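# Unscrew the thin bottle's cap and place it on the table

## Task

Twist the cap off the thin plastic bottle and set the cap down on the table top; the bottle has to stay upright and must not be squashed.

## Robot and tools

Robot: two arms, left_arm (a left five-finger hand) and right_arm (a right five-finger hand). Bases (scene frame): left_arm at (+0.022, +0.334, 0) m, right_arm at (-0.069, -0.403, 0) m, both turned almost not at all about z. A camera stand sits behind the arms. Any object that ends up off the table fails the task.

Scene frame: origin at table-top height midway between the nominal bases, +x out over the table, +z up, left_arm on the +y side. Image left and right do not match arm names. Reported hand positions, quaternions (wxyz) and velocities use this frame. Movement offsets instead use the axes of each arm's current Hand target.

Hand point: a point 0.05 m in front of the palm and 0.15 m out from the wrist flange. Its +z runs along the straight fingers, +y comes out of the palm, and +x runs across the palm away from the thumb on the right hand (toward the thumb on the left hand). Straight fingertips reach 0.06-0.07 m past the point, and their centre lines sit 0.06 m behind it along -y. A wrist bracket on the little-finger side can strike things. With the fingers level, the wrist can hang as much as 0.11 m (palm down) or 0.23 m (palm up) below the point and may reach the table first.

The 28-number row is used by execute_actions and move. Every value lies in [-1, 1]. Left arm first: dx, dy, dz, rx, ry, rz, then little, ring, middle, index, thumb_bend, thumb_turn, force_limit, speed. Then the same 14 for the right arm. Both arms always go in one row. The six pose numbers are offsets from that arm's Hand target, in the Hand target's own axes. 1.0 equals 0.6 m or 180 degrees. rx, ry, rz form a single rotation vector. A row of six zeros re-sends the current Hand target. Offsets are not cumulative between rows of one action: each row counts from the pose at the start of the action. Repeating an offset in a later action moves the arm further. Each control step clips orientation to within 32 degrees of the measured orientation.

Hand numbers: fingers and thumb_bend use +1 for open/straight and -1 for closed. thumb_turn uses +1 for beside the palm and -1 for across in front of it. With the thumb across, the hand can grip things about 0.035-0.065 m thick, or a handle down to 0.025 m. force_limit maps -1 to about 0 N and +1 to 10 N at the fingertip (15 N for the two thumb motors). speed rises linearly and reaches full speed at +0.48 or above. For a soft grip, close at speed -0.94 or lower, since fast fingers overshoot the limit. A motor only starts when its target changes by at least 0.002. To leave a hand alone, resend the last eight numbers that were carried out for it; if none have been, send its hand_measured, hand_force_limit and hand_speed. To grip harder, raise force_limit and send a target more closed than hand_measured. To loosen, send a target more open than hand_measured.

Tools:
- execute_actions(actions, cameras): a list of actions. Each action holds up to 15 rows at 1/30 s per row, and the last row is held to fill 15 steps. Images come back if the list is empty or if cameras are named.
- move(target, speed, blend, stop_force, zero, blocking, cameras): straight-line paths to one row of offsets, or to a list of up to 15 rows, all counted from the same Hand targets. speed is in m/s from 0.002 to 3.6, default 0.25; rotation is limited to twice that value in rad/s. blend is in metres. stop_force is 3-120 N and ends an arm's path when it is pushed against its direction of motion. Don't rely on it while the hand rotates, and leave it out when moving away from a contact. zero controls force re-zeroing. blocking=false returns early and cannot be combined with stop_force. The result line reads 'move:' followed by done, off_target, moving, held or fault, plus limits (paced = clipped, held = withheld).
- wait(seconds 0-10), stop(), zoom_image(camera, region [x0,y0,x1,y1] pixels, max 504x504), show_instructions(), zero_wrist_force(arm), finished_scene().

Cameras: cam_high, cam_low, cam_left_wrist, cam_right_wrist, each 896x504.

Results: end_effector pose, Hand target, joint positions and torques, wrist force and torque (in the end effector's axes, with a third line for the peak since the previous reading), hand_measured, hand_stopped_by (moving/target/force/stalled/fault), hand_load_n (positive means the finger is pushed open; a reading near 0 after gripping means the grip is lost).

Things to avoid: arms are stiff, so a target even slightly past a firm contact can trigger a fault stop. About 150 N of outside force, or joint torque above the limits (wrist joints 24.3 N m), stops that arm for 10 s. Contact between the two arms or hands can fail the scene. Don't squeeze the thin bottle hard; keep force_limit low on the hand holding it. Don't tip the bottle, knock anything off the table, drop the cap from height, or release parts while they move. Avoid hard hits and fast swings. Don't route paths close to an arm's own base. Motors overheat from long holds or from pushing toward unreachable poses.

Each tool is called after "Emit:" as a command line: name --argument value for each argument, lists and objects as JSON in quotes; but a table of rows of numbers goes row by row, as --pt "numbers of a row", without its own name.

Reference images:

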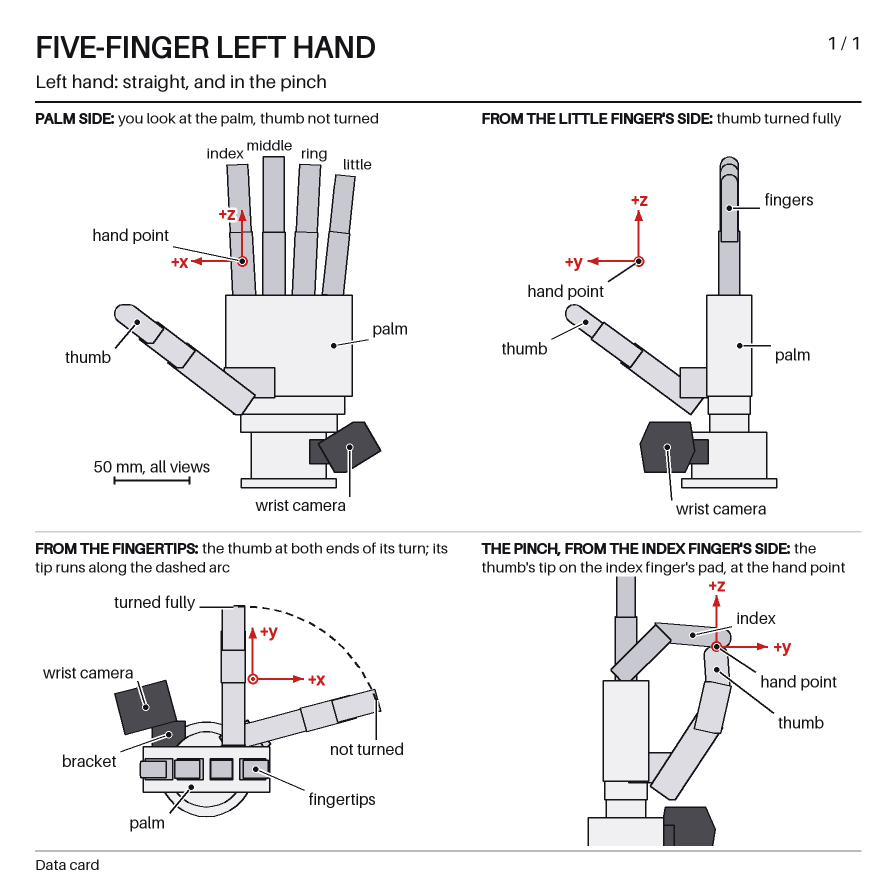

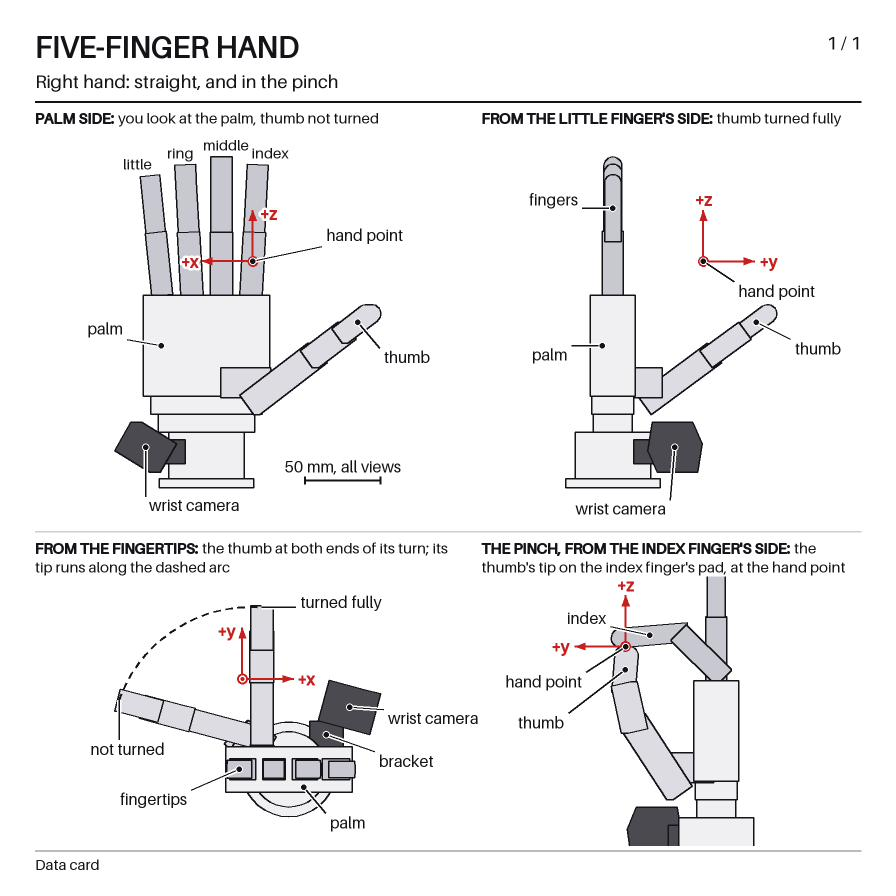

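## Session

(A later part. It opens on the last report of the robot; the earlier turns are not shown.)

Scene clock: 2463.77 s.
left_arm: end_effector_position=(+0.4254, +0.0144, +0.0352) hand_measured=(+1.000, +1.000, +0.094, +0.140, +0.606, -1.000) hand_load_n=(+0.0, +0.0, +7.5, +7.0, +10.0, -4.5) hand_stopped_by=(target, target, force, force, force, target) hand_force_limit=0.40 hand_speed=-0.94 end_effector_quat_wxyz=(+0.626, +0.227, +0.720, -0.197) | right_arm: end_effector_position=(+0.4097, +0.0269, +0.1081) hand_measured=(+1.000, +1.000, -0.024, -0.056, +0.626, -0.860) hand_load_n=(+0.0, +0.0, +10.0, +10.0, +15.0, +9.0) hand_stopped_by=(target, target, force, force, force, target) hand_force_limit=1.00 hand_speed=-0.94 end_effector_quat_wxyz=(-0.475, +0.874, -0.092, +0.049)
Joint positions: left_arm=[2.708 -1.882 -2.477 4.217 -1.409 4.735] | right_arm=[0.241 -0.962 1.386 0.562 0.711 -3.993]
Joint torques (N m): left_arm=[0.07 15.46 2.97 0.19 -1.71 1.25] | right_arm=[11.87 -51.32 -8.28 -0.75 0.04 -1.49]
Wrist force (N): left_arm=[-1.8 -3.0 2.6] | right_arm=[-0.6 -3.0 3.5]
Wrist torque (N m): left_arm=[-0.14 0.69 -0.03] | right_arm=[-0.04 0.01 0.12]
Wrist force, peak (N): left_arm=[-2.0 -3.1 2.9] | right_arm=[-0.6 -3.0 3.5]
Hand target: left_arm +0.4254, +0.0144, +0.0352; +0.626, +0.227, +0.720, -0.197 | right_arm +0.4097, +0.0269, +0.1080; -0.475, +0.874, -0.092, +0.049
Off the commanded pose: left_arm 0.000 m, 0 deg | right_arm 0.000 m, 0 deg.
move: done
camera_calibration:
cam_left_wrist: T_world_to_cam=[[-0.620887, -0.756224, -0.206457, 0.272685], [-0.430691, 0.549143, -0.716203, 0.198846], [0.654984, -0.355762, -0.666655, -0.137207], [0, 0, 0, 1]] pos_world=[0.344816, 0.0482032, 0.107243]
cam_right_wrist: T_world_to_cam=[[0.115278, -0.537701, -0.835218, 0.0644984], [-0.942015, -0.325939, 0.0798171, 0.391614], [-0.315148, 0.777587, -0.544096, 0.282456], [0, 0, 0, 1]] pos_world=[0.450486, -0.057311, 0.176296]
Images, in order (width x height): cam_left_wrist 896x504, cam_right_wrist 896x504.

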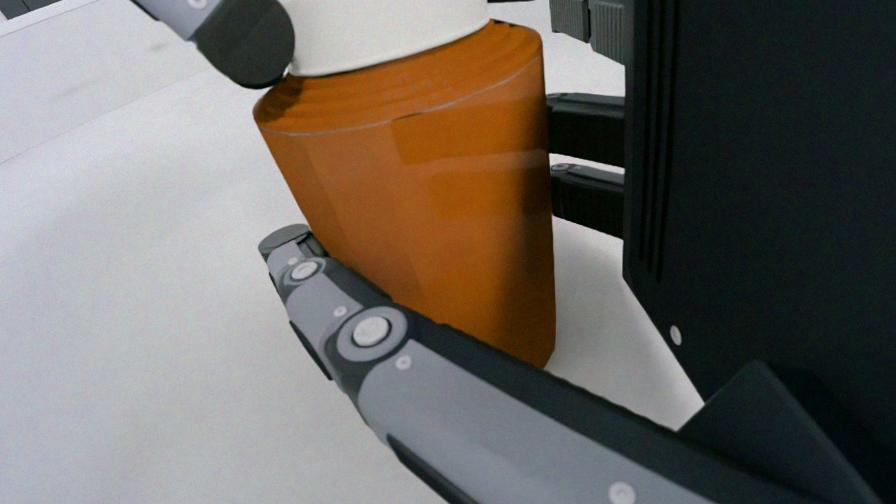

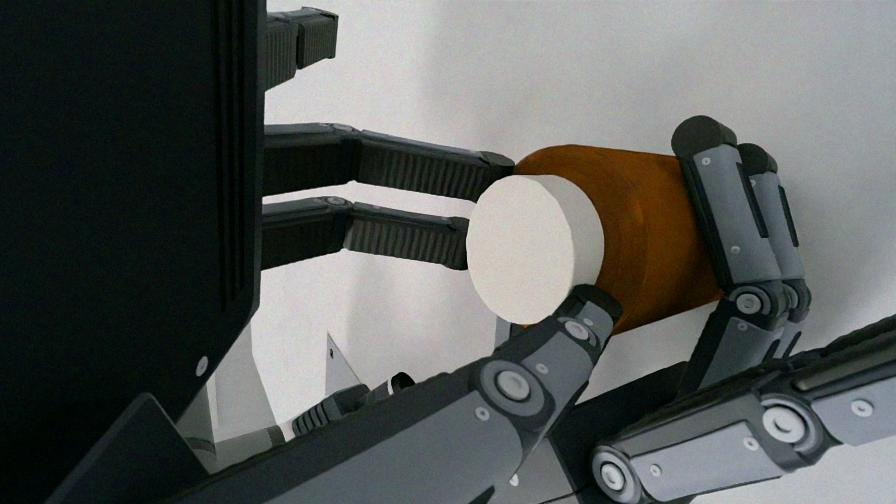

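Emit:
move --pt "0 0 0 0 0 0 1 1 -0.5 -0.5 -0.15 -1 0.4 -0.94 -0.0016 0.0012 -0.0018 0 -0.0373 -0.0242 1 1 -0.5 -0.5 0.05 -0.86 1.0 -0.94" --speed 0.06 --cameras '["cam_left_wrist", "cam_right_wrist"]'

Emit:
zoom_image --camera "cam_right_wrist" --region '[450, 150, 640, 340]'

Scene clock: 2479.77 s.
left_arm: end_effector_position=(+0.4254, +0.0144, +0.0352) hand_measured=(+1.000, +1.000, +0.094, +0.140, +0.606, -1.000) hand_load_n=(+0.0, +0.0, +7.0, +5.5, +10.0, -3.5) hand_stopped_by=(target, target, force, force, force, target) hand_force_limit=0.40 hand_speed=-0.94 end_effector_quat_wxyz=(+0.626, +0.227, +0.720, -0.197) | right_arm: end_effector_position=(+0.4085, +0.0258, +0.1080) hand_measured=(+1.000, +1.000, -0.024, -0.056, +0.626, -0.860) hand_load_n=(+0.0, +0.0, +9.5, +9.0, +16.0, +5.0) hand_stopped_by=(target, target, force, force, force, target) hand_force_limit=1.00 hand_speed=-0.94 end_effector_quat_wxyz=(-0.477, +0.878, -0.030, +0.016)
Joint positions: left_arm=[2.708 -1.882 -2.477 4.217 -1.409 4.735] | right_arm=[0.23 -0.882 1.289 0.744 0.638 -4.205]
Joint torques (N m): left_arm=[-0.47 16.82 3.34 0.05 -1.85 1.26] | right_arm=[-7.44 -56.17 -8.32 -0.87 0.74 2.39]
Wrist force (N): left_arm=[-1.8 -0.1 2.6] | right_arm=[-1.0 -0.9 2.1]
Wrist torque (N m): left_arm=[0.04 0.65 -0.13] | right_arm=[-0.01 -0.04 0.10]
Wrist force, peak (N): left_arm=[-1.8 -3.1 3.2] | right_arm=[-0.6 -3.0 3.8]
Hand target: left_arm +0.4254, +0.0144, +0.0352; +0.626, +0.227, +0.720, -0.197 | right_arm +0.4085, +0.0258, +0.1080; -0.477, +0.878, -0.030, +0.016
Off the commanded pose: left_arm 0.000 m, 0 deg | right_arm 0.000 m, 0 deg.
move: done
camera_calibration:
cam_left_wrist: T_world_to_cam=[[-0.620887, -0.756224, -0.206457, 0.272685], [-0.430691, 0.549143, -0.716203, 0.198846], [0.654984, -0.355762, -0.666655, -0.137207], [0, 0, 0, 1]] pos_world=[0.344816, 0.0482032, 0.107243]
cam_right_wrist: T_world_to_cam=[[0.188895, -0.516262, -0.83534, 0.0333427], [-0.887492, -0.453859, 0.0798082, 0.371288], [-0.420328, 0.726282, -0.54391, 0.327216], [0, 0, 0, 1]] pos_world=[0.460755, -0.0519251, 0.176197]
Images, in order (width x height): cam_left_wrist 896x504, cam_right_wrist 896x504.

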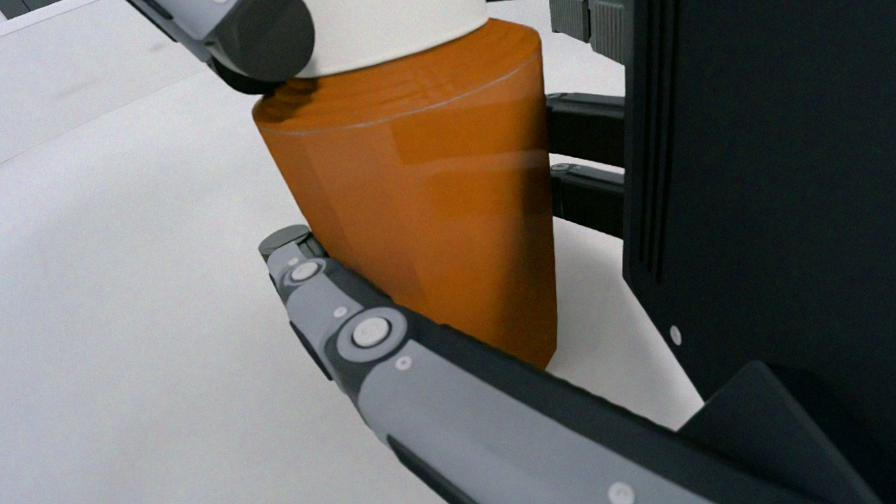

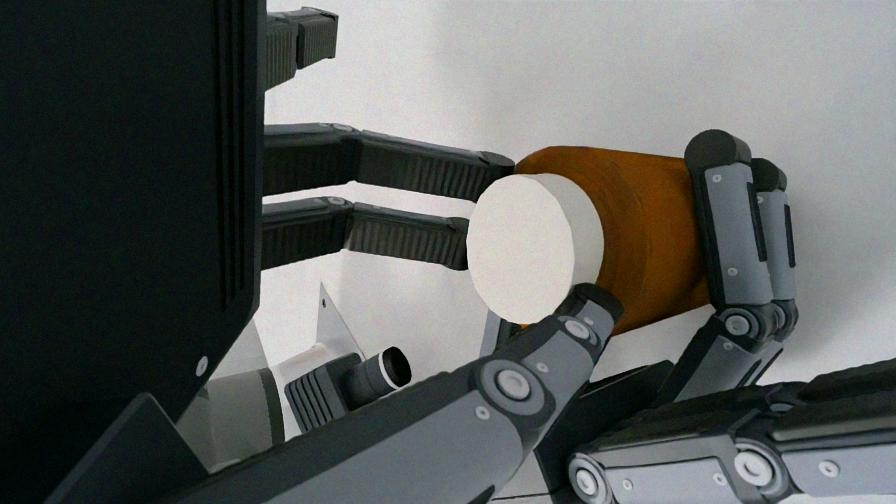

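Scaled by 2.653.

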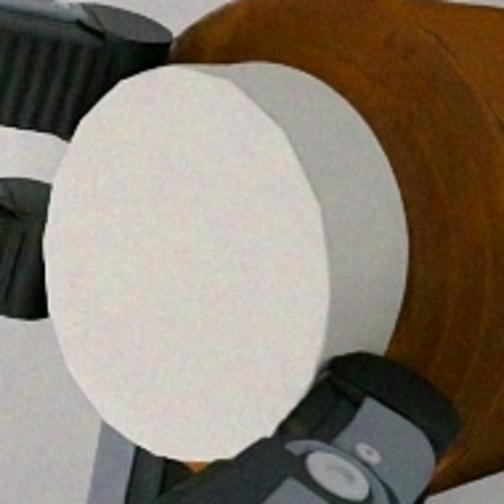

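Emit:
move --pt "0 0 0 0 0 0 1 1 -0.5 -0.5 -0.15 -1 0.4 -0.94 -0.0027 0.0025 -0.0042 0 -0.0653 -0.0424 1 1 -0.5 -0.5 0.05 -0.86 1.0 -0.94" --pt "0 0 0 0 0 0 1 1 -0.5 -0.5 -0.15 -1 0.4 -0.94 -0.0037 0.0055 -0.0095 0 -0.1305 -0.0848 1 1 -0.5 -0.5 0.05 -0.86 1.0 -0.94" --speed 0.1 --blend 0.002 --cameras '["cam_left_wrist", "cam_right_wrist"]'

Emit:
zoom_image --camera "cam_right_wrist" --region '[450, 150, 640, 340]'

Scene clock: 2504.90 s.
left_arm: end_effector_position=(+0.4254, +0.0144, +0.0352) hand_measured=(+1.000, +1.000, +0.094, +0.140, +0.606, -1.000) hand_load_n=(+0.0, +0.0, +8.0, +5.0, +9.0, -3.5) hand_stopped_by=(target, target, force, force, force, target) hand_force_limit=0.40 hand_speed=-0.94 end_effector_quat_wxyz=(+0.626, +0.227, +0.720, -0.197) | right_arm: end_effector_position=(+0.4058, +0.0195, +0.1083) hand_measured=(+1.000, +1.000, -0.024, -0.056, +0.626, -0.860) hand_load_n=(+0.0, +0.0, +11.0, +10.0, +14.5, +4.5) hand_stopped_by=(target, target, force, force, force, target) hand_force_limit=1.00 hand_speed=-0.94 end_effector_quat_wxyz=(-0.467, +0.859, +0.183, -0.100)
Joint positions: left_arm=[2.708 -1.882 -2.477 4.217 -1.409 4.735] | right_arm=[0.238 -0.601 0.954 1.497 0.601 -5.047]
Joint torques (N m): left_arm=[-0.12 16.04 3.53 0 -1.53 1.15] | right_arm=[-4.47 -61.52 -7.38 1.18 -1.31 0.12]
Wrist force (N): left_arm=[-0.7 -1.9 5.3] | right_arm=[-0.1 -5.7 3.7]
Wrist torque (N m): left_arm=[-0.03 0.79 -0.10] | right_arm=[-0.02 -0.01 -0.03]
Wrist force, peak (N): left_arm=[-0.6 -1.8 5.7] | right_arm=[0.0 -6.3 3.9]
Hand target: left_arm +0.4254, +0.0144, +0.0352; +0.626, +0.227, +0.720, -0.197 | right_arm +0.4058, +0.0194, +0.1084; -0.467, +0.859, +0.183, -0.100
Off the commanded pose: left_arm 0.000 m, 0 deg | right_arm 0.000 m, 0 deg.
move: done
camera_calibration:
cam_left_wrist: T_world_to_cam=[[-0.620887, -0.756224, -0.206457, 0.272685], [-0.430691, 0.549143, -0.716203, 0.198846], [0.654984, -0.355762, -0.666655, -0.137207], [0, 0, 0, 1]] pos_world=[0.344816, 0.0482032, 0.107243]
cam_right_wrist: T_world_to_cam=[[0.409681, -0.366535, -0.835352, -0.0616096], [-0.570189, -0.817692, 0.0791486, 0.244321], [-0.712072, 0.443883, -0.543987, 0.454606], [0, 0, 0, 1]] pos_world=[0.488262, -0.0245945, 0.176496]
Images, in order (width x height): cam_left_wrist 896x504, cam_right_wrist 896x504.

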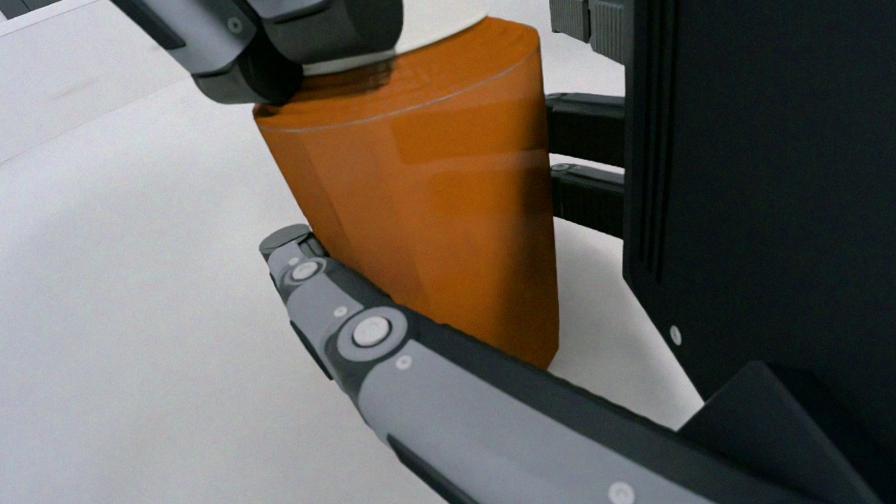

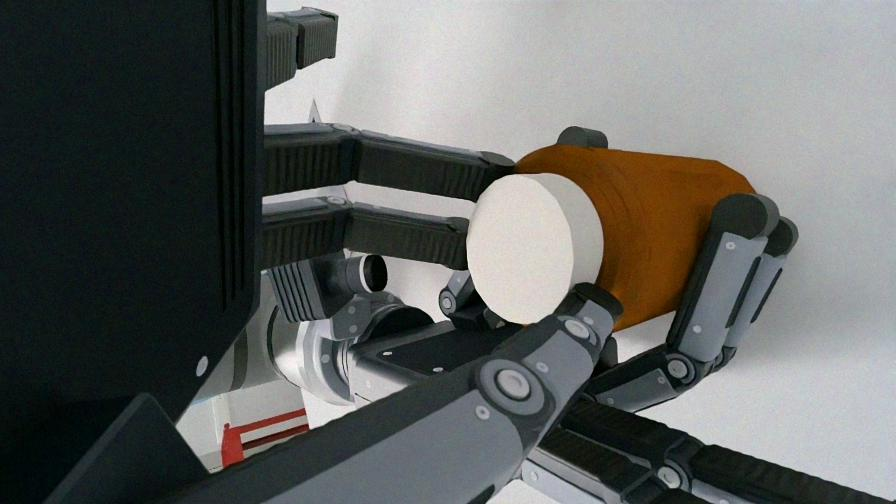

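Scaled by 2.653.

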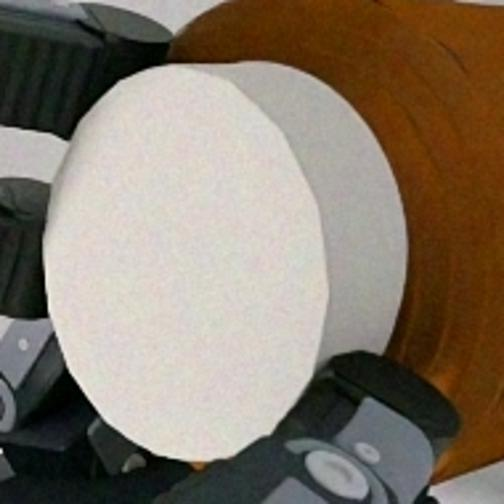

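Emit:
move --pt "0 0 0 0 0 0 1 1 -0.5 -0.5 -0.15 -1 0.4 -0.94 -0.0032 0.0017 -0.0045 0 -0.0746 -0.0484 1 1 -0.5 -0.5 0.05 -0.86 1.0 -0.94" --pt "0 0 0 0 0 0 1 1 -0.5 -0.5 -0.15 -1 0.4 -0.94 -0.0032 0.0017 -0.0045 0 -0.0746 -0.0484 1 1 0.25 0.25 0.8 -0.86 0.0 -0.6" --pt "0 0 0 0 0 0 1 1 -0.5 -0.5 -0.15 -1 0.4 -0.94 0.0038 -0.0028 0.004 0 0.0653 0.0424 1 1 0.25 0.25 0.8 -0.86 0.0 -0.6" --pt "0 0 0 0 0 0 1 1 -0.5 -0.5 -0.15 -1 0.4 -0.94 0.0147 -0.0062 0.0092 0 0.2051 0.1332 1 1 0.25 0.25 0.8 -0.86 0.0 -0.6" --speed '[0.1,0.1,0.25,0.25]' --blend '[0,0,0.002,0]' --cameras '["cam_left_wrist", "cam_right_wrist"]'

Scene clock: 2533.83 s.
left_arm: end_effector_position=(+0.4254, +0.0144, +0.0352) hand_measured=(+1.000, +1.000, +0.094, +0.140, +0.608, -1.000) hand_load_n=(+0.0, +0.0, +5.5, +4.5, +10.5, -1.5) hand_stopped_by=(target, target, force, force, force, target) hand_force_limit=0.40 hand_speed=-0.94 end_effector_quat_wxyz=(+0.626, +0.227, +0.720, -0.197) | right_arm: end_effector_position=(+0.4111, +0.0290, +0.1089) hand_measured=(+1.000, +1.000, +0.250, +0.250, +0.800, -0.860) hand_load_n=(+0.0, +0.0, -0.5, +0.0, +0.0, +0.0) hand_stopped_by=(target, target, target, target, target, target) hand_force_limit=0.00 hand_speed=-0.60 end_effector_quat_wxyz=(-0.471, +0.867, -0.142, +0.076)
Joint positions: left_arm=[2.708 -1.882 -2.477 4.217 -1.409 4.735] | right_arm=[0.257 -1.019 1.453 0.439 0.789 -3.838]
Joint torques (N m): left_arm=[-0.83 16.44 4.15 0.04 -0.83 1.19] | right_arm=[-3.47 -30.7 -25.6 3.58 -2.45 -2.55]
Wrist force (N): left_arm=[-1.6 0.7 0.5] | right_arm=[0.0 0.1 0.8]
Wrist torque (N m): left_arm=[0.13 0.57 -0.19] | right_arm=[-0.01 -0.04 0.08]
Wrist force, peak (N): left_arm=[-1.2 -2.0 6.1] | right_arm=[0.1 -5.5 4.4]
Hand target: left_arm +0.4254, +0.0144, +0.0352; +0.626, +0.227, +0.720, -0.197 | right_arm +0.4111, +0.0289, +0.1088; -0.471, +0.867, -0.142, +0.076 (not the last commanded pose)
Off the commanded pose: left_arm 0.000 m, 0 deg | right_arm 0.000 m, 1 deg.
move: held (right_arm; a check stopped the path); limits=held
pose unreachable (right arm): on one or more control steps of this call, first in action 0 (counted from 0), this arm could not follow its commanded pose, so it was not sent that pose on those steps. It may still have moved: this result reports where it is.
cause: moving toward the commanded pose would bring a part of the arm too close to another arm (a part of this arm just beyond joint 6 (wrist 3) and a part of the left arm just beyond its joint 6 (wrist 3), 5 mm apart when this arm was first held).
camera_calibration:
cam_left_wrist: T_world_to_cam=[[-0.620887, -0.756224, -0.206457, 0.272685], [-0.430691, 0.549143, -0.716203, 0.198846], [0.654984, -0.355762, -0.666655, -0.137207], [0, 0, 0, 1]] pos_world=[0.344816, 0.0482032, 0.107243]
cam_right_wrist: T_world_to_cam=[[0.0516973, -0.546741, -0.835705, 0.0925992], [-0.973143, -0.21555, 0.0808194, 0.403086], [-0.224323, 0.809081, -0.5432, 0.243356], [0, 0, 0, 1]] pos_world=[0.442063, -0.0593823, 0.177]
Images, in order (width x height): cam_left_wrist 896x504, cam_right_wrist 896x504.

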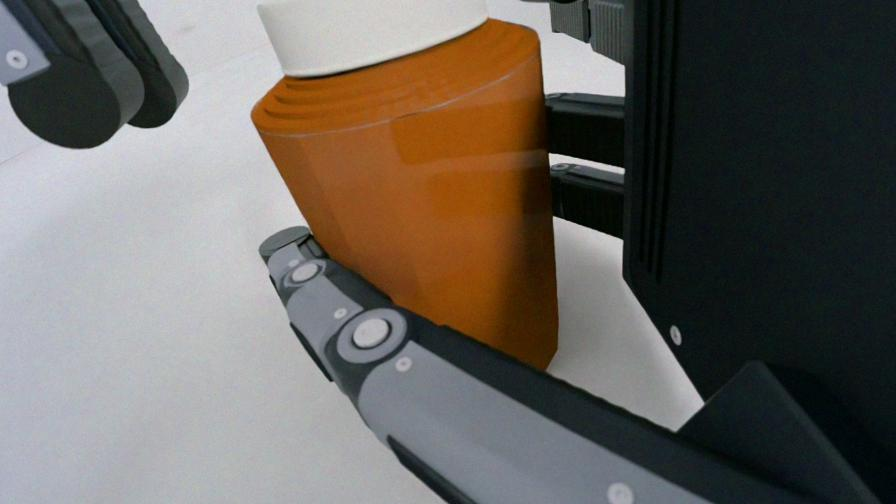

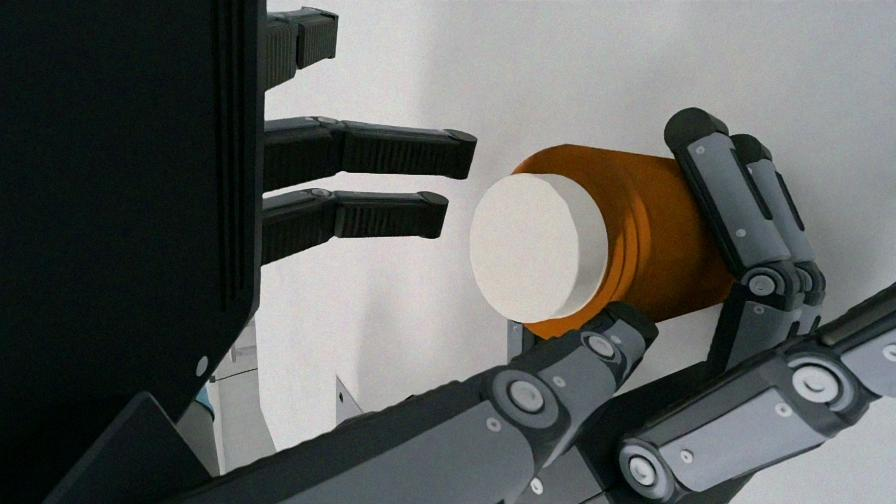

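Emit:
move --pt "0 0 0 0 0 0 1 1 -0.5 -0.5 -0.15 -1 0.4 -0.94 0 0 0 0 0 0 1 1 -0.5 -0.5 0.05 -0.86 0.3 -0.9" --pt "0 0 0 0 0 0 1 1 -0.5 -0.5 -0.15 -1 0.4 -0.94 -0.0035 0.0032 -0.006 0 -0.0867 -0.0563 1 1 -0.5 -0.5 0.05 -0.86 0.3 -0.9" --speed 0.15 --cameras '["cam_left_wrist", "cam_right_wrist"]'

Emit:
zoom_image --camera "cam_right_wrist" --region '[450, 150, 640, 340]'

Scene clock: 2560.20 s.
left_arm: end_effector_position=(+0.4254, +0.0144, +0.0352) hand_measured=(+1.000, +1.000, +0.094, +0.140, +0.608, -1.000) hand_load_n=(+0.0, +0.0, +7.0, +4.5, +9.5, -3.0) hand_stopped_by=(target, target, force, force, force, target) hand_force_limit=0.40 hand_speed=-0.94 end_effector_quat_wxyz=(+0.626, +0.227, +0.720, -0.197) | right_arm: end_effector_position=(+0.4080, +0.0256, +0.1091) hand_measured=(+1.000, +1.000, -0.026, -0.064, +0.648, -0.860) hand_load_n=(+0.0, +0.0, +7.0, +7.0, +11.5, +2.5) hand_stopped_by=(target, target, force, force, force, target) hand_force_limit=0.30 hand_speed=-0.90 end_effector_quat_wxyz=(-0.478, +0.878, +0.000, -0.001)
Joint positions: left_arm=[2.708 -1.882 -2.477 4.217 -1.409 4.735] | right_arm=[0.228 -0.84 1.237 0.848 0.611 -4.318]
Joint torques (N m): left_arm=[0.42 16.14 4.89 -0.08 -0.21 1.07] | right_arm=[5.57 -54.26 -10.39 2.2 0.44 -1.48]
Wrist force (N): left_arm=[-2.7 -1.2 2.6] | right_arm=[-0.6 -0.7 2.9]
Wrist torque (N m): left_arm=[0.02 0.69 -0.11] | right_arm=[0.04 -0.07 0.04]
Wrist force, peak (N): left_arm=[-3.1 -1.1 2.1] | right_arm=[-0.2 -0.5 3.1]
Hand target: left_arm +0.4254, +0.0144, +0.0352; +0.626, +0.227, +0.720, -0.197 | right_arm +0.4079, +0.0257, +0.1092; -0.478, +0.878, +0.000, -0.001
Off the commanded pose: left_arm 0.000 m, 0 deg | right_arm 0.000 m, 0 deg.
move: done
camera_calibration:
cam_left_wrist: T_world_to_cam=[[-0.620887, -0.756224, -0.206457, 0.272685], [-0.430691, 0.549143, -0.716203, 0.198846], [0.654984, -0.355762, -0.666655, -0.137207], [0, 0, 0, 1]] pos_world=[0.344816, 0.0482032, 0.107243]
cam_right_wrist: T_world_to_cam=[[0.223395, -0.501168, -0.836017, 0.0199792], [-0.853709, -0.514519, 0.0803164, 0.358303], [-0.470399, 0.695773, -0.542793, 0.348707], [0, 0, 0, 1]] pos_world=[0.465455, -0.0482549, 0.177201]
Images, in order (width x height): cam_left_wrist 896x504, cam_right_wrist 896x504.

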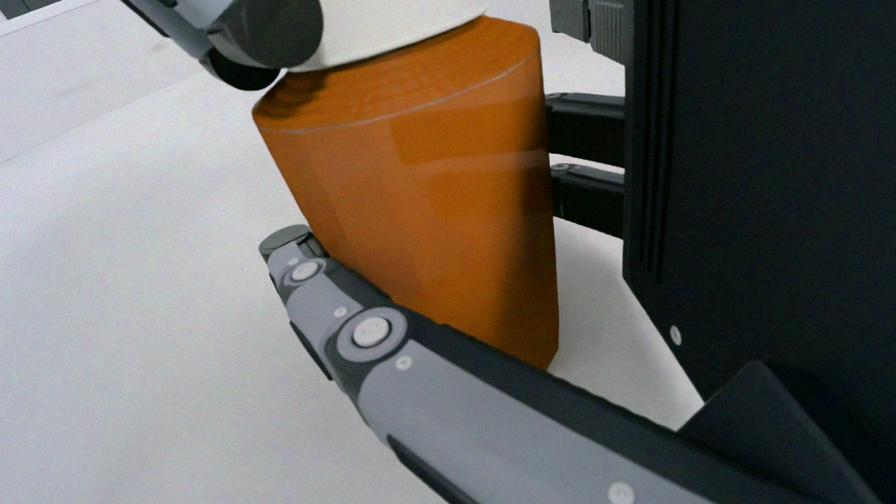

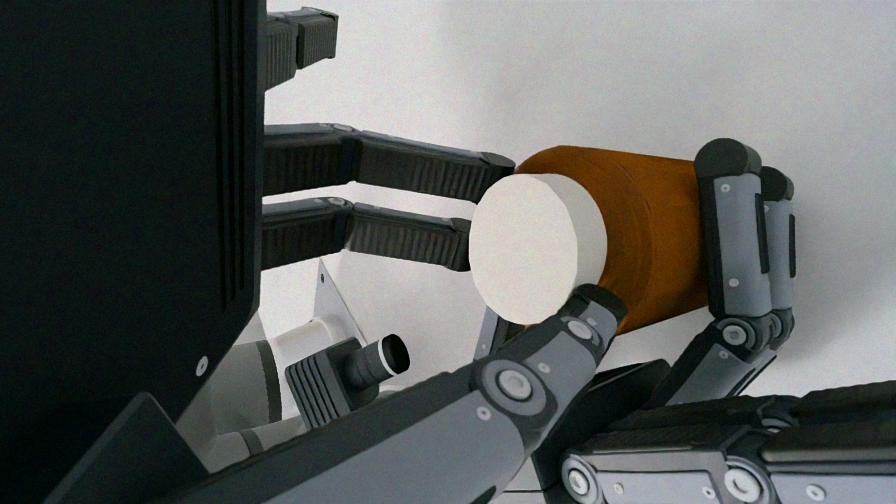

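Scaled by 2.653.

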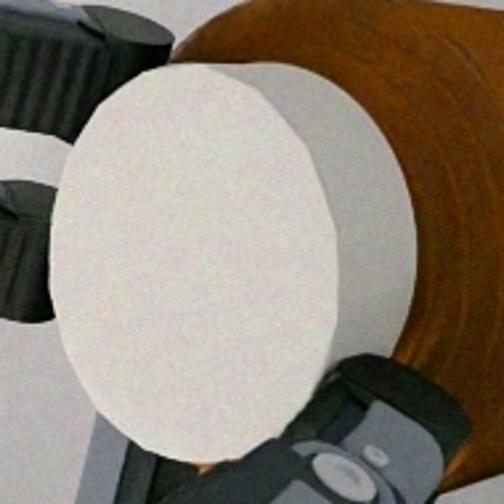

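Emit:
move --pt "0 0 0 0 0 0 1 1 -0.5 -0.5 -0.15 -1 0.4 -0.94 -0.0037 0.0035 -0.0065 0 -0.0932 -0.0606 1 1 -0.5 -0.5 0.05 -0.86 0.3 -0.9" --pt "0 0 0 0 0 0 1 1 -0.5 -0.5 -0.15 -1 0.4 -0.94 -0.0045 0.0078 -0.014 0 -0.1864 -0.1211 1 1 -0.5 -0.5 0.05 -0.86 0.3 -0.9" --speed 0.15 --blend 0.002 --cameras '["cam_left_wrist", "cam_right_wrist"]'

Emit:
zoom_image --camera "cam_right_wrist" --region '[450, 150, 640, 340]'

Scene clock: 2576.87 s.
left_arm: end_effector_position=(+0.4254, +0.0144, +0.0352) hand_measured=(+1.000, +1.000, +0.094, +0.140, +0.608, -1.000) hand_load_n=(+0.0, +0.0, +7.5, +3.5, +9.5, -4.0) hand_stopped_by=(target, target, force, force, force, target) hand_force_limit=0.40 hand_speed=-0.94 end_effector_quat_wxyz=(+0.626, +0.227, +0.720, -0.197) | right_arm: end_effector_position=(+0.4051, +0.0162, +0.1097) hand_measured=(+1.000, +1.000, -0.026, -0.064, +0.648, -0.860) hand_load_n=(+0.0, +0.0, +7.5, +7.5, +11.0, +2.5) hand_stopped_by=(target, target, force, force, force, target) hand_force_limit=0.30 hand_speed=-0.90 end_effector_quat_wxyz=(-0.449, +0.825, +0.301, -0.164)
Joint positions: left_arm=[2.708 -1.882 -2.477 4.217 -1.409 4.735] | right_arm=[0.269 -0.474 0.771 1.852 0.705 -5.421]
Joint torques (N m): left_arm=[0.29 16.92 5.19 -0.02 0.62 1.02] | right_arm=[-16.42 -66.57 -11.78 2.25 -1.56 -0.59]
Wrist force (N): left_arm=[-4.4 1.0 3.4] | right_arm=[-0.6 -1.7 3.9]
Wrist torque (N m): left_arm=[0.11 0.74 -0.19] | right_arm=[0.05 -0.02 -0.02]
Wrist force, peak (N): left_arm=[-5.0 0.2 4.3] | right_arm=[0.0 -1.0 4.6]
Hand target: left_arm +0.4254, +0.0144, +0.0352; +0.626, +0.227, +0.720, -0.197 | right_arm +0.4052, +0.0161, +0.1098; -0.449, +0.825, +0.301, -0.164
Off the commanded pose: left_arm 0.000 m, 0 deg | right_arm 0.000 m, 0 deg.
move: done
camera_calibration:
cam_left_wrist: T_world_to_cam=[[-0.620887, -0.756224, -0.206457, 0.272685], [-0.430691, 0.549143, -0.716203, 0.198846], [0.654984, -0.355762, -0.666655, -0.137207], [0, 0, 0, 1]] pos_world=[0.344816, 0.0482032, 0.107243]
cam_right_wrist: T_world_to_cam=[[0.493946, -0.23856, -0.836126, -0.097498], [-0.322791, -0.943215, 0.0784232, 0.143102], [-0.807356, 0.231157, -0.542903, 0.498329], [0, 0, 0, 1]] pos_world=[0.496679, -0.0034755, 0.177801]
Images, in order (width x height): cam_left_wrist 896x504, cam_right_wrist 896x504.

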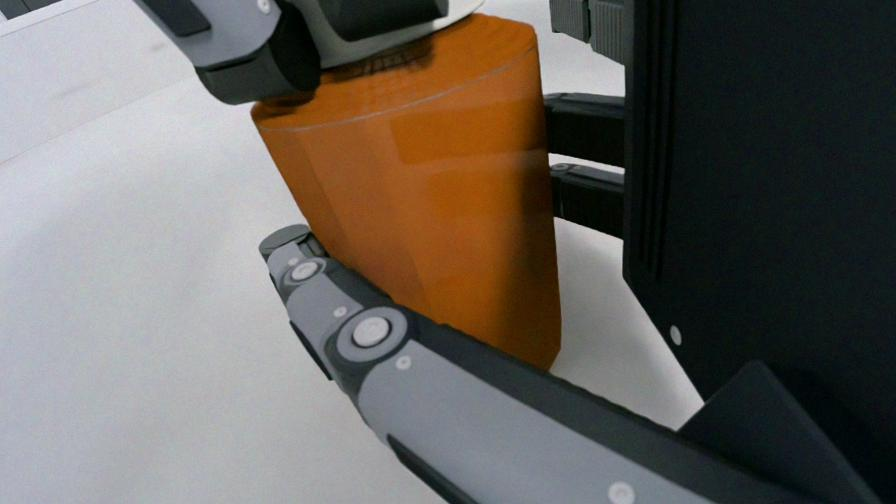

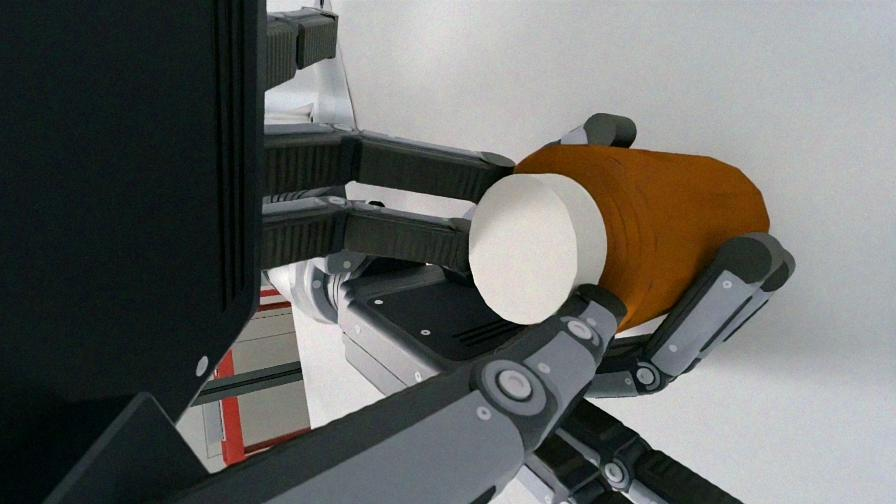

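Scaled by 2.653.

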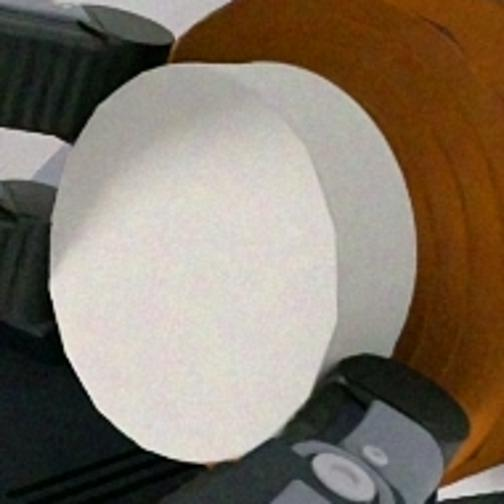

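Emit:
move --pt "0 0 0 0 0 0 1 1 -0.5 -0.5 -0.15 -1 0.4 -0.94 0 0 0 0 0 0 1 1 0.25 0.25 0.8 -0.86 0.0 -0.6" --pt "0 0 0 0 0 0 1 1 -0.5 -0.5 -0.15 -1 0.4 -0.94 0.00931 -0.00421 0.00586 0 0.13983 0.09083 1 1 0.25 0.25 0.8 -0.86 0.0 -0.6" --pt "0 0 0 0 0 0 1 1 -0.5 -0.5 -0.15 -1 0.4 -0.94 0.02052 -0.0064 0.00801 0 0.26568 0.17258 1 1 0.25 0.25 0.8 -0.86 0.0 -0.6" --blend '[0, 0.002, 0]' --speed 0.25

Scene clock: 2620.53 s.
left_arm: end_effector_position=(+0.4254, +0.0144, +0.0352) hand_measured=(+1.000, +1.000, +0.094, +0.140, +0.608, -1.000) hand_load_n=(+0.0, +0.0, +6.0, +4.5, +10.5, -1.0) hand_stopped_by=(target, target, force, force, force, target) hand_force_limit=0.40 hand_speed=-0.94 end_effector_quat_wxyz=(+0.626, +0.227, +0.720, -0.197) | right_arm: end_effector_position=(+0.4105, +0.0288, +0.1104) hand_measured=(+1.000, +1.000, +0.250, +0.250, +0.800, -0.860) hand_load_n=(+0.0, +0.0, +0.0, +0.0, +0.0, +0.0) hand_stopped_by=(target, target, target, target, target, target) hand_force_limit=0.00 hand_speed=-0.60 end_effector_quat_wxyz=(-0.472, +0.869, -0.130, +0.069)
Joint positions: left_arm=[2.708 -1.882 -2.477 4.217 -1.409 4.735] | right_arm=[0.253 -1.008 1.436 0.47 0.769 -3.873]
Joint torques (N m): left_arm=[-0.5 17.27 4.06 -0.18 1.27 0.91] | right_arm=[-12.56 -37.29 -18.06 0.06 -0.56 2.11]
Wrist force (N): left_arm=[-1.5 0.7 0.6] | right_arm=[0.5 -0.3 0.8]
Wrist torque (N m): left_arm=[0.12 0.54 -0.18] | right_arm=[-0.08 -0.11 0.12]
Wrist force, peak (N): left_arm=[-5.0 0.7 4.9] | right_arm=[-0.3 -1.7 4.9]
Hand target: left_arm +0.4254, +0.0144, +0.0352; +0.626, +0.227, +0.720, -0.197 | right_arm +0.4107, +0.0287, +0.1104; -0.472, +0.869, -0.130, +0.069
Off the commanded pose: left_arm 0.000 m, 0 deg | right_arm 0.000 m, 0 deg.
move: done

Emit:
move --pt "0 0 0 0 0 0 1 1 -0.5 -0.5 -0.15 -1 0.4 -0.94 0 0 0 0 0 0 1 1 -0.5 -0.5 0.05 -0.86 0.3 -0.9" --pt "0 0 0 0 0 0 1 1 -0.5 -0.5 -0.15 -1 0.4 -0.94 -0.00295 0.0033 -0.00538 0 -0.07924 -0.05147 1 1 -0.5 -0.5 0.05 -0.86 0.3 -0.9" --pt "0 0 0 0 0 0 1 1 -0.5 -0.5 -0.15 -1 0.4 -0.94 -0.00436 0.00734 -0.01221 0 -0.17246 -0.11203 1 1 -0.5 -0.5 0.05 -0.86 0.3 -0.9" --pt "0 0 0 0 0 0 1 1 -0.5 -0.5 -0.15 -1 0.4 -0.94 -0.00263 0.01157 -0.01964 0 -0.26568 -0.17258 1 1 -0.5 -0.5 0.05 -0.86 0.3 -0.9" --blend '[0, 0.002, 0.002, 0]' --speed 0.2 --cameras '["cam_right_wrist"]'

Scene clock: 2647.70 s.
left_arm: end_effector_position=(+0.4254, +0.0144, +0.0352) hand_measured=(+1.000, +1.000, +0.094, +0.140, +0.608, -1.000) hand_load_n=(+0.0, +0.0, +7.5, +4.0, +10.0, -3.5) hand_stopped_by=(target, target, force, force, force, target) hand_force_limit=0.40 hand_speed=-0.94 end_effector_quat_wxyz=(+0.626, +0.227, +0.720, -0.197) | right_arm: end_effector_position=(+0.4051, +0.0162, +0.1109) hand_measured=(+1.000, +1.000, -0.026, -0.074, +0.648, -0.860) hand_load_n=(+0.0, +0.0, +7.5, +10.0, +12.0, +3.0) hand_stopped_by=(target, target, force, force, force, target) hand_force_limit=0.30 hand_speed=-0.90 end_effector_quat_wxyz=(-0.449, +0.825, +0.301, -0.164)
Joint positions: left_arm=[2.708 -1.882 -2.477 4.217 -1.409 4.735] | right_arm=[0.269 -0.475 0.77 1.854 0.705 -5.42]
Joint torques (N m): left_arm=[-0.69 17.18 4.61 -0.16 -1.05 1.12] | right_arm=[-15.06 -64.16 -14.19 2.81 -1.09 -1.66]
Wrist force (N): left_arm=[-5.1 2.4 4.9] | right_arm=[-1.7 -3.6 3.3]
Wrist torque (N m): left_arm=[0.07 0.73 -0.23] | right_arm=[0.01 -0.02 -0.01]
Wrist force, peak (N): left_arm=[-5.2 2.4 5.4] | right_arm=[-1.4 -3.4 3.7]
Hand target: left_arm +0.4254, +0.0144, +0.0352; +0.626, +0.227, +0.720, -0.197 | right_arm +0.4052, +0.0161, +0.1110; -0.449, +0.825, +0.301, -0.164
Off the commanded pose: left_arm 0.000 m, 0 deg | right_arm 0.000 m, 0 deg.
move: done
camera_calibration:
cam_right_wrist: T_world_to_cam=[[0.493903, -0.238624, -0.836133, -0.0964963], [-0.322905, -0.943176, 0.0784329, 0.142969], [-0.807336, 0.231253, -0.542891, 0.498992], [0, 0, 0, 1]] pos_world=[0.49668, -0.00357509, 0.179001]
Images, in order (width x height): cam_right_wrist 896x504.

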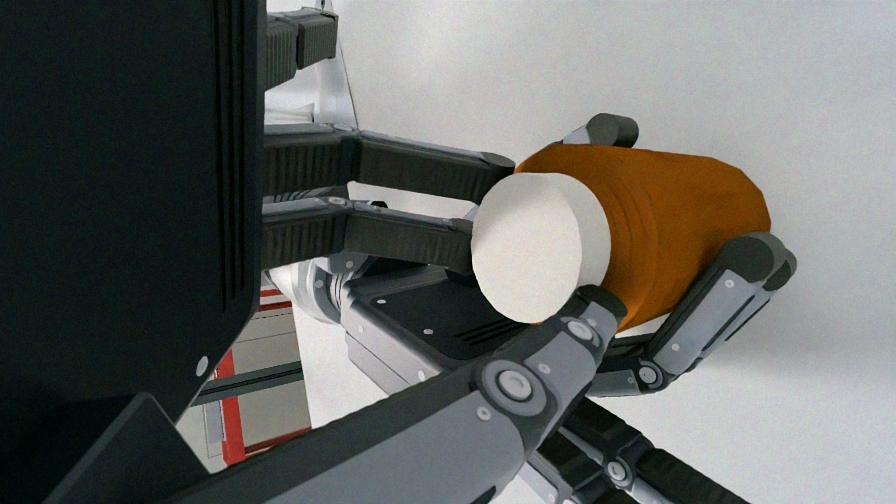

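Emit:
zoom_image --camera "cam_right_wrist" --region '[450, 150, 640, 340]'

Scaled by 2.653.

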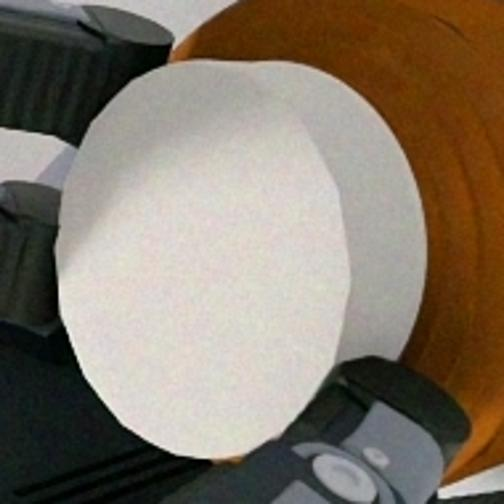

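Emit:
move --pt "0 0 0 0 0 0 1 1 -0.5 -0.5 -0.15 -1 0.4 -0.94 0 0 0 0 0 0 1 1 0.25 0.25 0.8 -0.86 0.0 -0.6" --pt "0 0 0 0 0 0 1 1 -0.5 -0.5 -0.15 -1 0.4 -0.94 0.00931 -0.00421 0.00586 0 0.13983 0.09083 1 1 0.25 0.25 0.8 -0.86 0.0 -0.6" --pt "0 0 0 0 0 0 1 1 -0.5 -0.5 -0.15 -1 0.4 -0.94 0.02052 -0.0064 0.00801 0 0.26568 0.17258 1 1 0.25 0.25 0.8 -0.86 0.0 -0.6" --pt "0 0 0 0 0 0 1 1 -0.5 -0.5 -0.15 -1 0.4 -0.94 0.02052 -0.0064 0.00801 0 0.26568 0.17258 1 1 -0.5 -0.5 0.05 -0.86 0.3 -0.9" --pt "0 0 0 0 0 0 1 1 -0.5 -0.5 -0.15 -1 0.4 -0.94 0.01363 -0.00601 0.00711 0 0.18644 0.12111 1 1 -0.5 -0.5 0.05 -0.86 0.3 -0.9" --pt "0 0 0 0 0 0 1 1 -0.5 -0.5 -0.15 -1 0.4 -0.94 0.00621 -0.00459 0.0043 0 0.09322 0.06056 1 1 -0.5 -0.5 0.05 -0.86 0.3 -0.9" --pt "0 0 0 0 0 0 1 1 -0.5 -0.5 -0.15 -1 0.4 -0.94 0 -0.00168 -0.00109 0 0 0 1 1 -0.5 -0.5 0.05 -0.86 0.3 -0.9" --blend '[0, 0.002, 0, 0, 0.002, 0.002, 0]' --speed '[0.25, 0.3, 0.3, 0.25, 0.25, 0.25, 0.25]' --cameras '["cam_right_wrist", "cam_left_wrist"]'

Scene clock: 2690.93 s.
left_arm: end_effector_position=(+0.4254, +0.0144, +0.0352) hand_measured=(+1.000, +1.000, +0.094, +0.140, +0.608, -1.000) hand_load_n=(+0.0, +0.0, +7.0, +4.0, +10.0, -3.0) hand_stopped_by=(target, target, force, force, force, target) hand_force_limit=0.40 hand_speed=-0.94 end_effector_quat_wxyz=(+0.626, +0.227, +0.720, -0.197) | right_arm: end_effector_position=(+0.4051, +0.0162, +0.1121) hand_measured=(+1.000, +1.000, -0.026, -0.074, +0.648, -0.860) hand_load_n=(+0.0, +0.0, +9.0, +7.5, +12.5, +3.5) hand_stopped_by=(target, target, force, force, force, target) hand_force_limit=0.30 hand_speed=-0.90 end_effector_quat_wxyz=(-0.449, +0.825, +0.301, -0.164)
Joint positions: left_arm=[2.708 -1.882 -2.477 4.217 -1.409 4.735] | right_arm=[0.269 -0.476 0.769 1.856 0.705 -5.42]
Joint torques (N m): left_arm=[-0.16 17.39 5.12 0.01 -0.07 1.01] | right_arm=[-15.38 -62.71 -16.42 3.47 -0.77 -2.2]
Wrist force (N): left_arm=[-5.1 2.8 4.7] | right_arm=[-1.8 -3.5 3.1]
Wrist torque (N m): left_arm=[0.07 0.69 -0.24] | right_arm=[0.02 -0.06 0.00]
Wrist force, peak (N): left_arm=[-5.5 2.8 6.0] | right_arm=[-1.5 -3.5 4.4]
Hand target: left_arm +0.4254, +0.0144, +0.0352; +0.626, +0.227, +0.720, -0.197 | right_arm +0.4052, +0.0161, +0.1122; -0.449, +0.825, +0.301, -0.164
Off the commanded pose: left_arm 0.000 m, 0 deg | right_arm 0.000 m, 0 deg.
move: done
camera_calibration:
cam_left_wrist: T_world_to_cam=[[-0.620836, -0.756252, -0.206506, 0.272674], [-0.430728, 0.549161, -0.716167, 0.198854], [0.655008, -0.355675, -0.666678, -0.137217], [0, 0, 0, 1]] pos_world=[0.344817, 0.0482029, 0.107242]
cam_right_wrist: T_world_to_cam=[[0.493903, -0.238624, -0.836133, -0.095493], [-0.322905, -0.943176, 0.0784329, 0.142874], [-0.807336, 0.231253, -0.542891, 0.499644], [0, 0, 0, 1]] pos_world=[0.49668, -0.00357509, 0.180201]
Images, in order (width x height): cam_left_wrist 896x504, cam_right_wrist 896x504.

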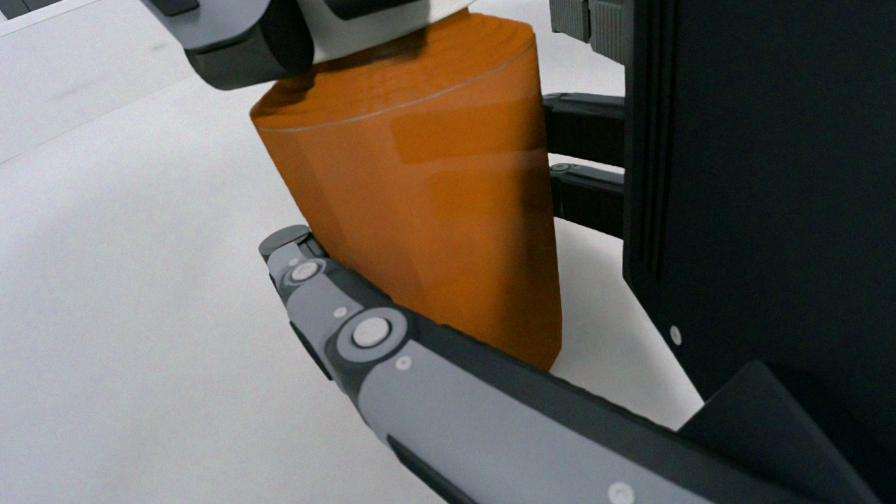

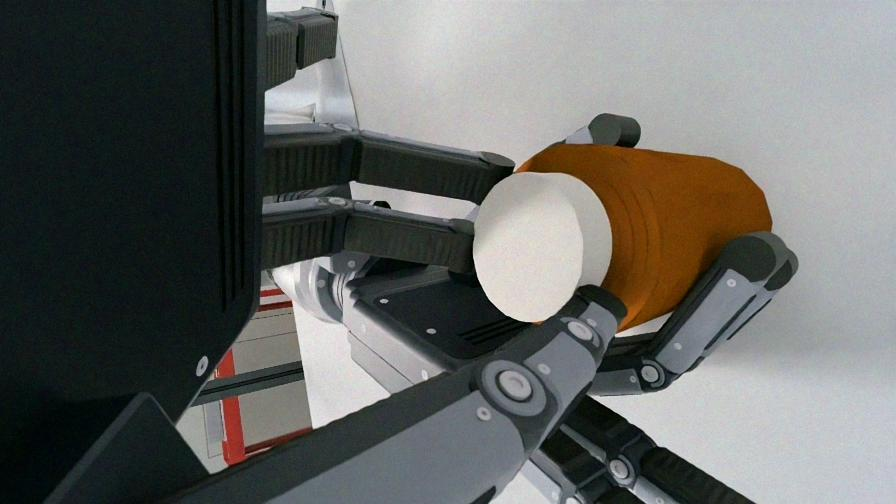

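Emit:
move --pt "0 0 0 0 0 0 1 1 -0.5 -0.5 -0.15 -1 0.4 -0.94 0 0 0 0 0 0 1 1 0.25 0.25 0.8 -0.86 0.0 -0.6" --pt "0 0 0 0 0 0 1 1 -0.5 -0.5 -0.15 -1 0.4 -0.94 0.00931 -0.00421 0.00586 0 0.13983 0.09083 1 1 0.25 0.25 0.8 -0.86 0.0 -0.6" --pt "0 0 0 0 0 0 1 1 -0.5 -0.5 -0.15 -1 0.4 -0.94 0.02052 -0.0064 0.00801 0 0.26568 0.17258 1 1 0.25 0.25 0.8 -0.86 0.0 -0.6" --pt "0 0 0 0 0 0 1 1 -0.5 -0.5 -0.15 -1 0.4 -0.94 0.02052 -0.0064 0.00801 0 0.26568 0.17258 1 1 -0.5 -0.5 0.05 -0.86 0.3 -0.9" --pt "0 0 0 0 0 0 1 1 -0.5 -0.5 -0.15 -1 0.4 -0.94 0.01363 -0.00601 0.00711 0 0.18644 0.12111 1 1 -0.5 -0.5 0.05 -0.86 0.3 -0.9" --pt "0 0 0 0 0 0 1 1 -0.5 -0.5 -0.15 -1 0.4 -0.94 0.00621 -0.00459 0.0043 0 0.09322 0.06056 1 1 -0.5 -0.5 0.05 -0.86 0.3 -0.9" --pt "0 0 0 0 0 0 1 1 -0.5 -0.5 -0.15 -1 0.4 -0.94 0 -0.00213 -0.00039 0 0 0 1 1 -0.5 -0.5 0.05 -0.86 0.3 -0.9" --blend '[0, 0.002, 0, 0, 0.002, 0.002, 0]' --speed '[0.25, 0.3, 0.3, 0.25, 0.25, 0.25, 0.25]' --cameras '["cam_right_wrist", "cam_left_wrist"]'

Scene clock: 2715.00 s.
left_arm: end_effector_position=(+0.4254, +0.0144, +0.0352) hand_measured=(+1.000, +1.000, +0.094, +0.140, +0.608, -1.000) hand_load_n=(+0.0, +0.0, +6.0, +4.0, +10.5, -2.0) hand_stopped_by=(target, target, force, force, force, target) hand_force_limit=0.40 hand_speed=-0.94 end_effector_quat_wxyz=(+0.626, +0.227, +0.720, -0.197) | right_arm: end_effector_position=(+0.4048, +0.0166, +0.1133) hand_measured=(+1.000, +1.000, -0.026, -0.074, +0.648, -0.860) hand_load_n=(+0.0, +0.0, +7.5, +7.5, +13.5, +3.0) hand_stopped_by=(target, target, force, force, force, target) hand_force_limit=0.30 hand_speed=-0.90 end_effector_quat_wxyz=(-0.449, +0.825, +0.301, -0.164)
Joint positions: left_arm=[2.708 -1.882 -2.477 4.217 -1.409 4.735] | right_arm=[0.27 -0.477 0.769 1.857 0.705 -5.42]
Joint torques (N m): left_arm=[0.28 17.08 6.4 -0.09 0.05 0.94] | right_arm=[-14.36 -62.89 -16.24 3.79 -1.09 -2.27]
Wrist force (N): left_arm=[-4.8 3.9 2.0] | right_arm=[-2.0 -1.7 1.8]
Wrist torque (N m): left_arm=[0.13 0.58 -0.27] | right_arm=[0.03 -0.04 0.02]
Wrist force, peak (N): left_arm=[-5.7 2.6 5.7] | right_arm=[-1.5 -3.7 3.7]
Hand target: left_arm +0.4254, +0.0144, +0.0352; +0.626, +0.227, +0.720, -0.197 | right_arm +0.4048, +0.0165, +0.1134; -0.449, +0.825, +0.301, -0.164
Off the commanded pose: left_arm 0.000 m, 0 deg | right_arm 0.000 m, 0 deg.
move: done
camera_calibration:
cam_left_wrist: T_world_to_cam=[[-0.620836, -0.756252, -0.206506, 0.272674], [-0.430728, 0.549161, -0.716167, 0.198854], [0.655008, -0.355675, -0.666678, -0.137217], [0, 0, 0, 1]] pos_world=[0.344817, 0.0482029, 0.107242]
cam_right_wrist: T_world_to_cam=[[0.493903, -0.238624, -0.836133, -0.094246], [-0.322905, -0.943176, 0.0784329, 0.143061], [-0.807336, 0.231253, -0.542891, 0.49996], [0, 0, 0, 1]] pos_world=[0.49638, -0.00317509, 0.181401]
Images, in order (width x height): cam_left_wrist 896x504, cam_right_wrist 896x504.

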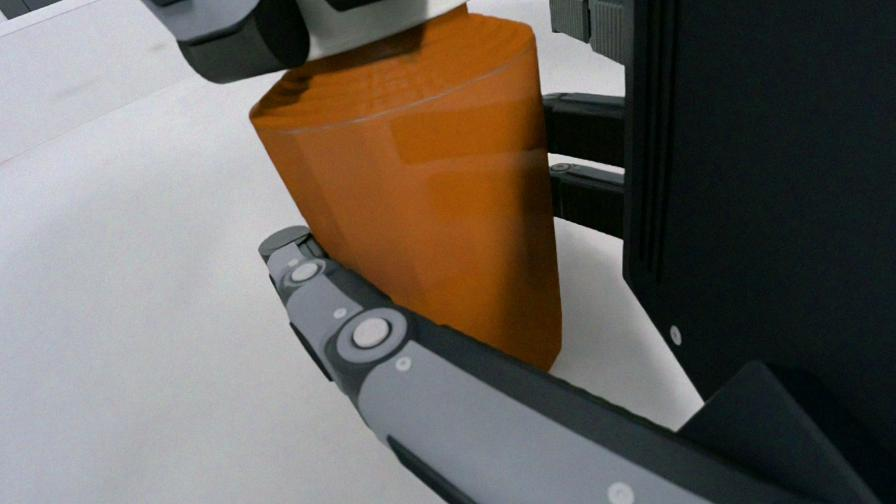

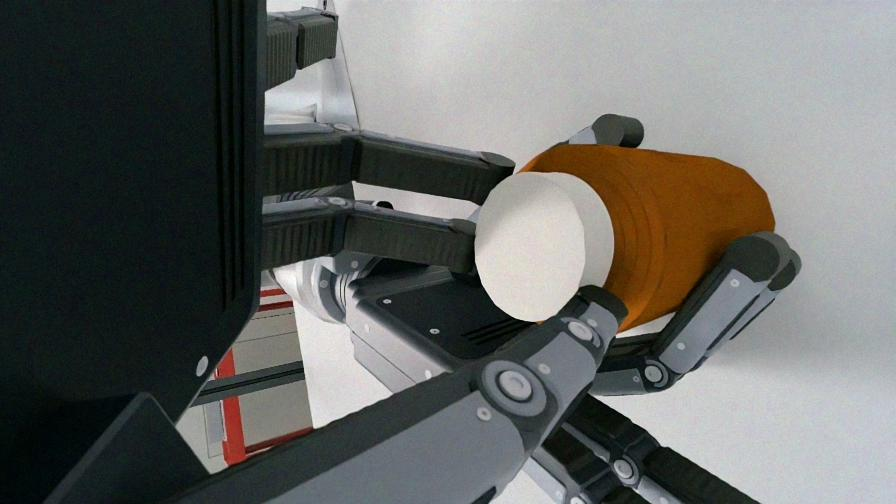

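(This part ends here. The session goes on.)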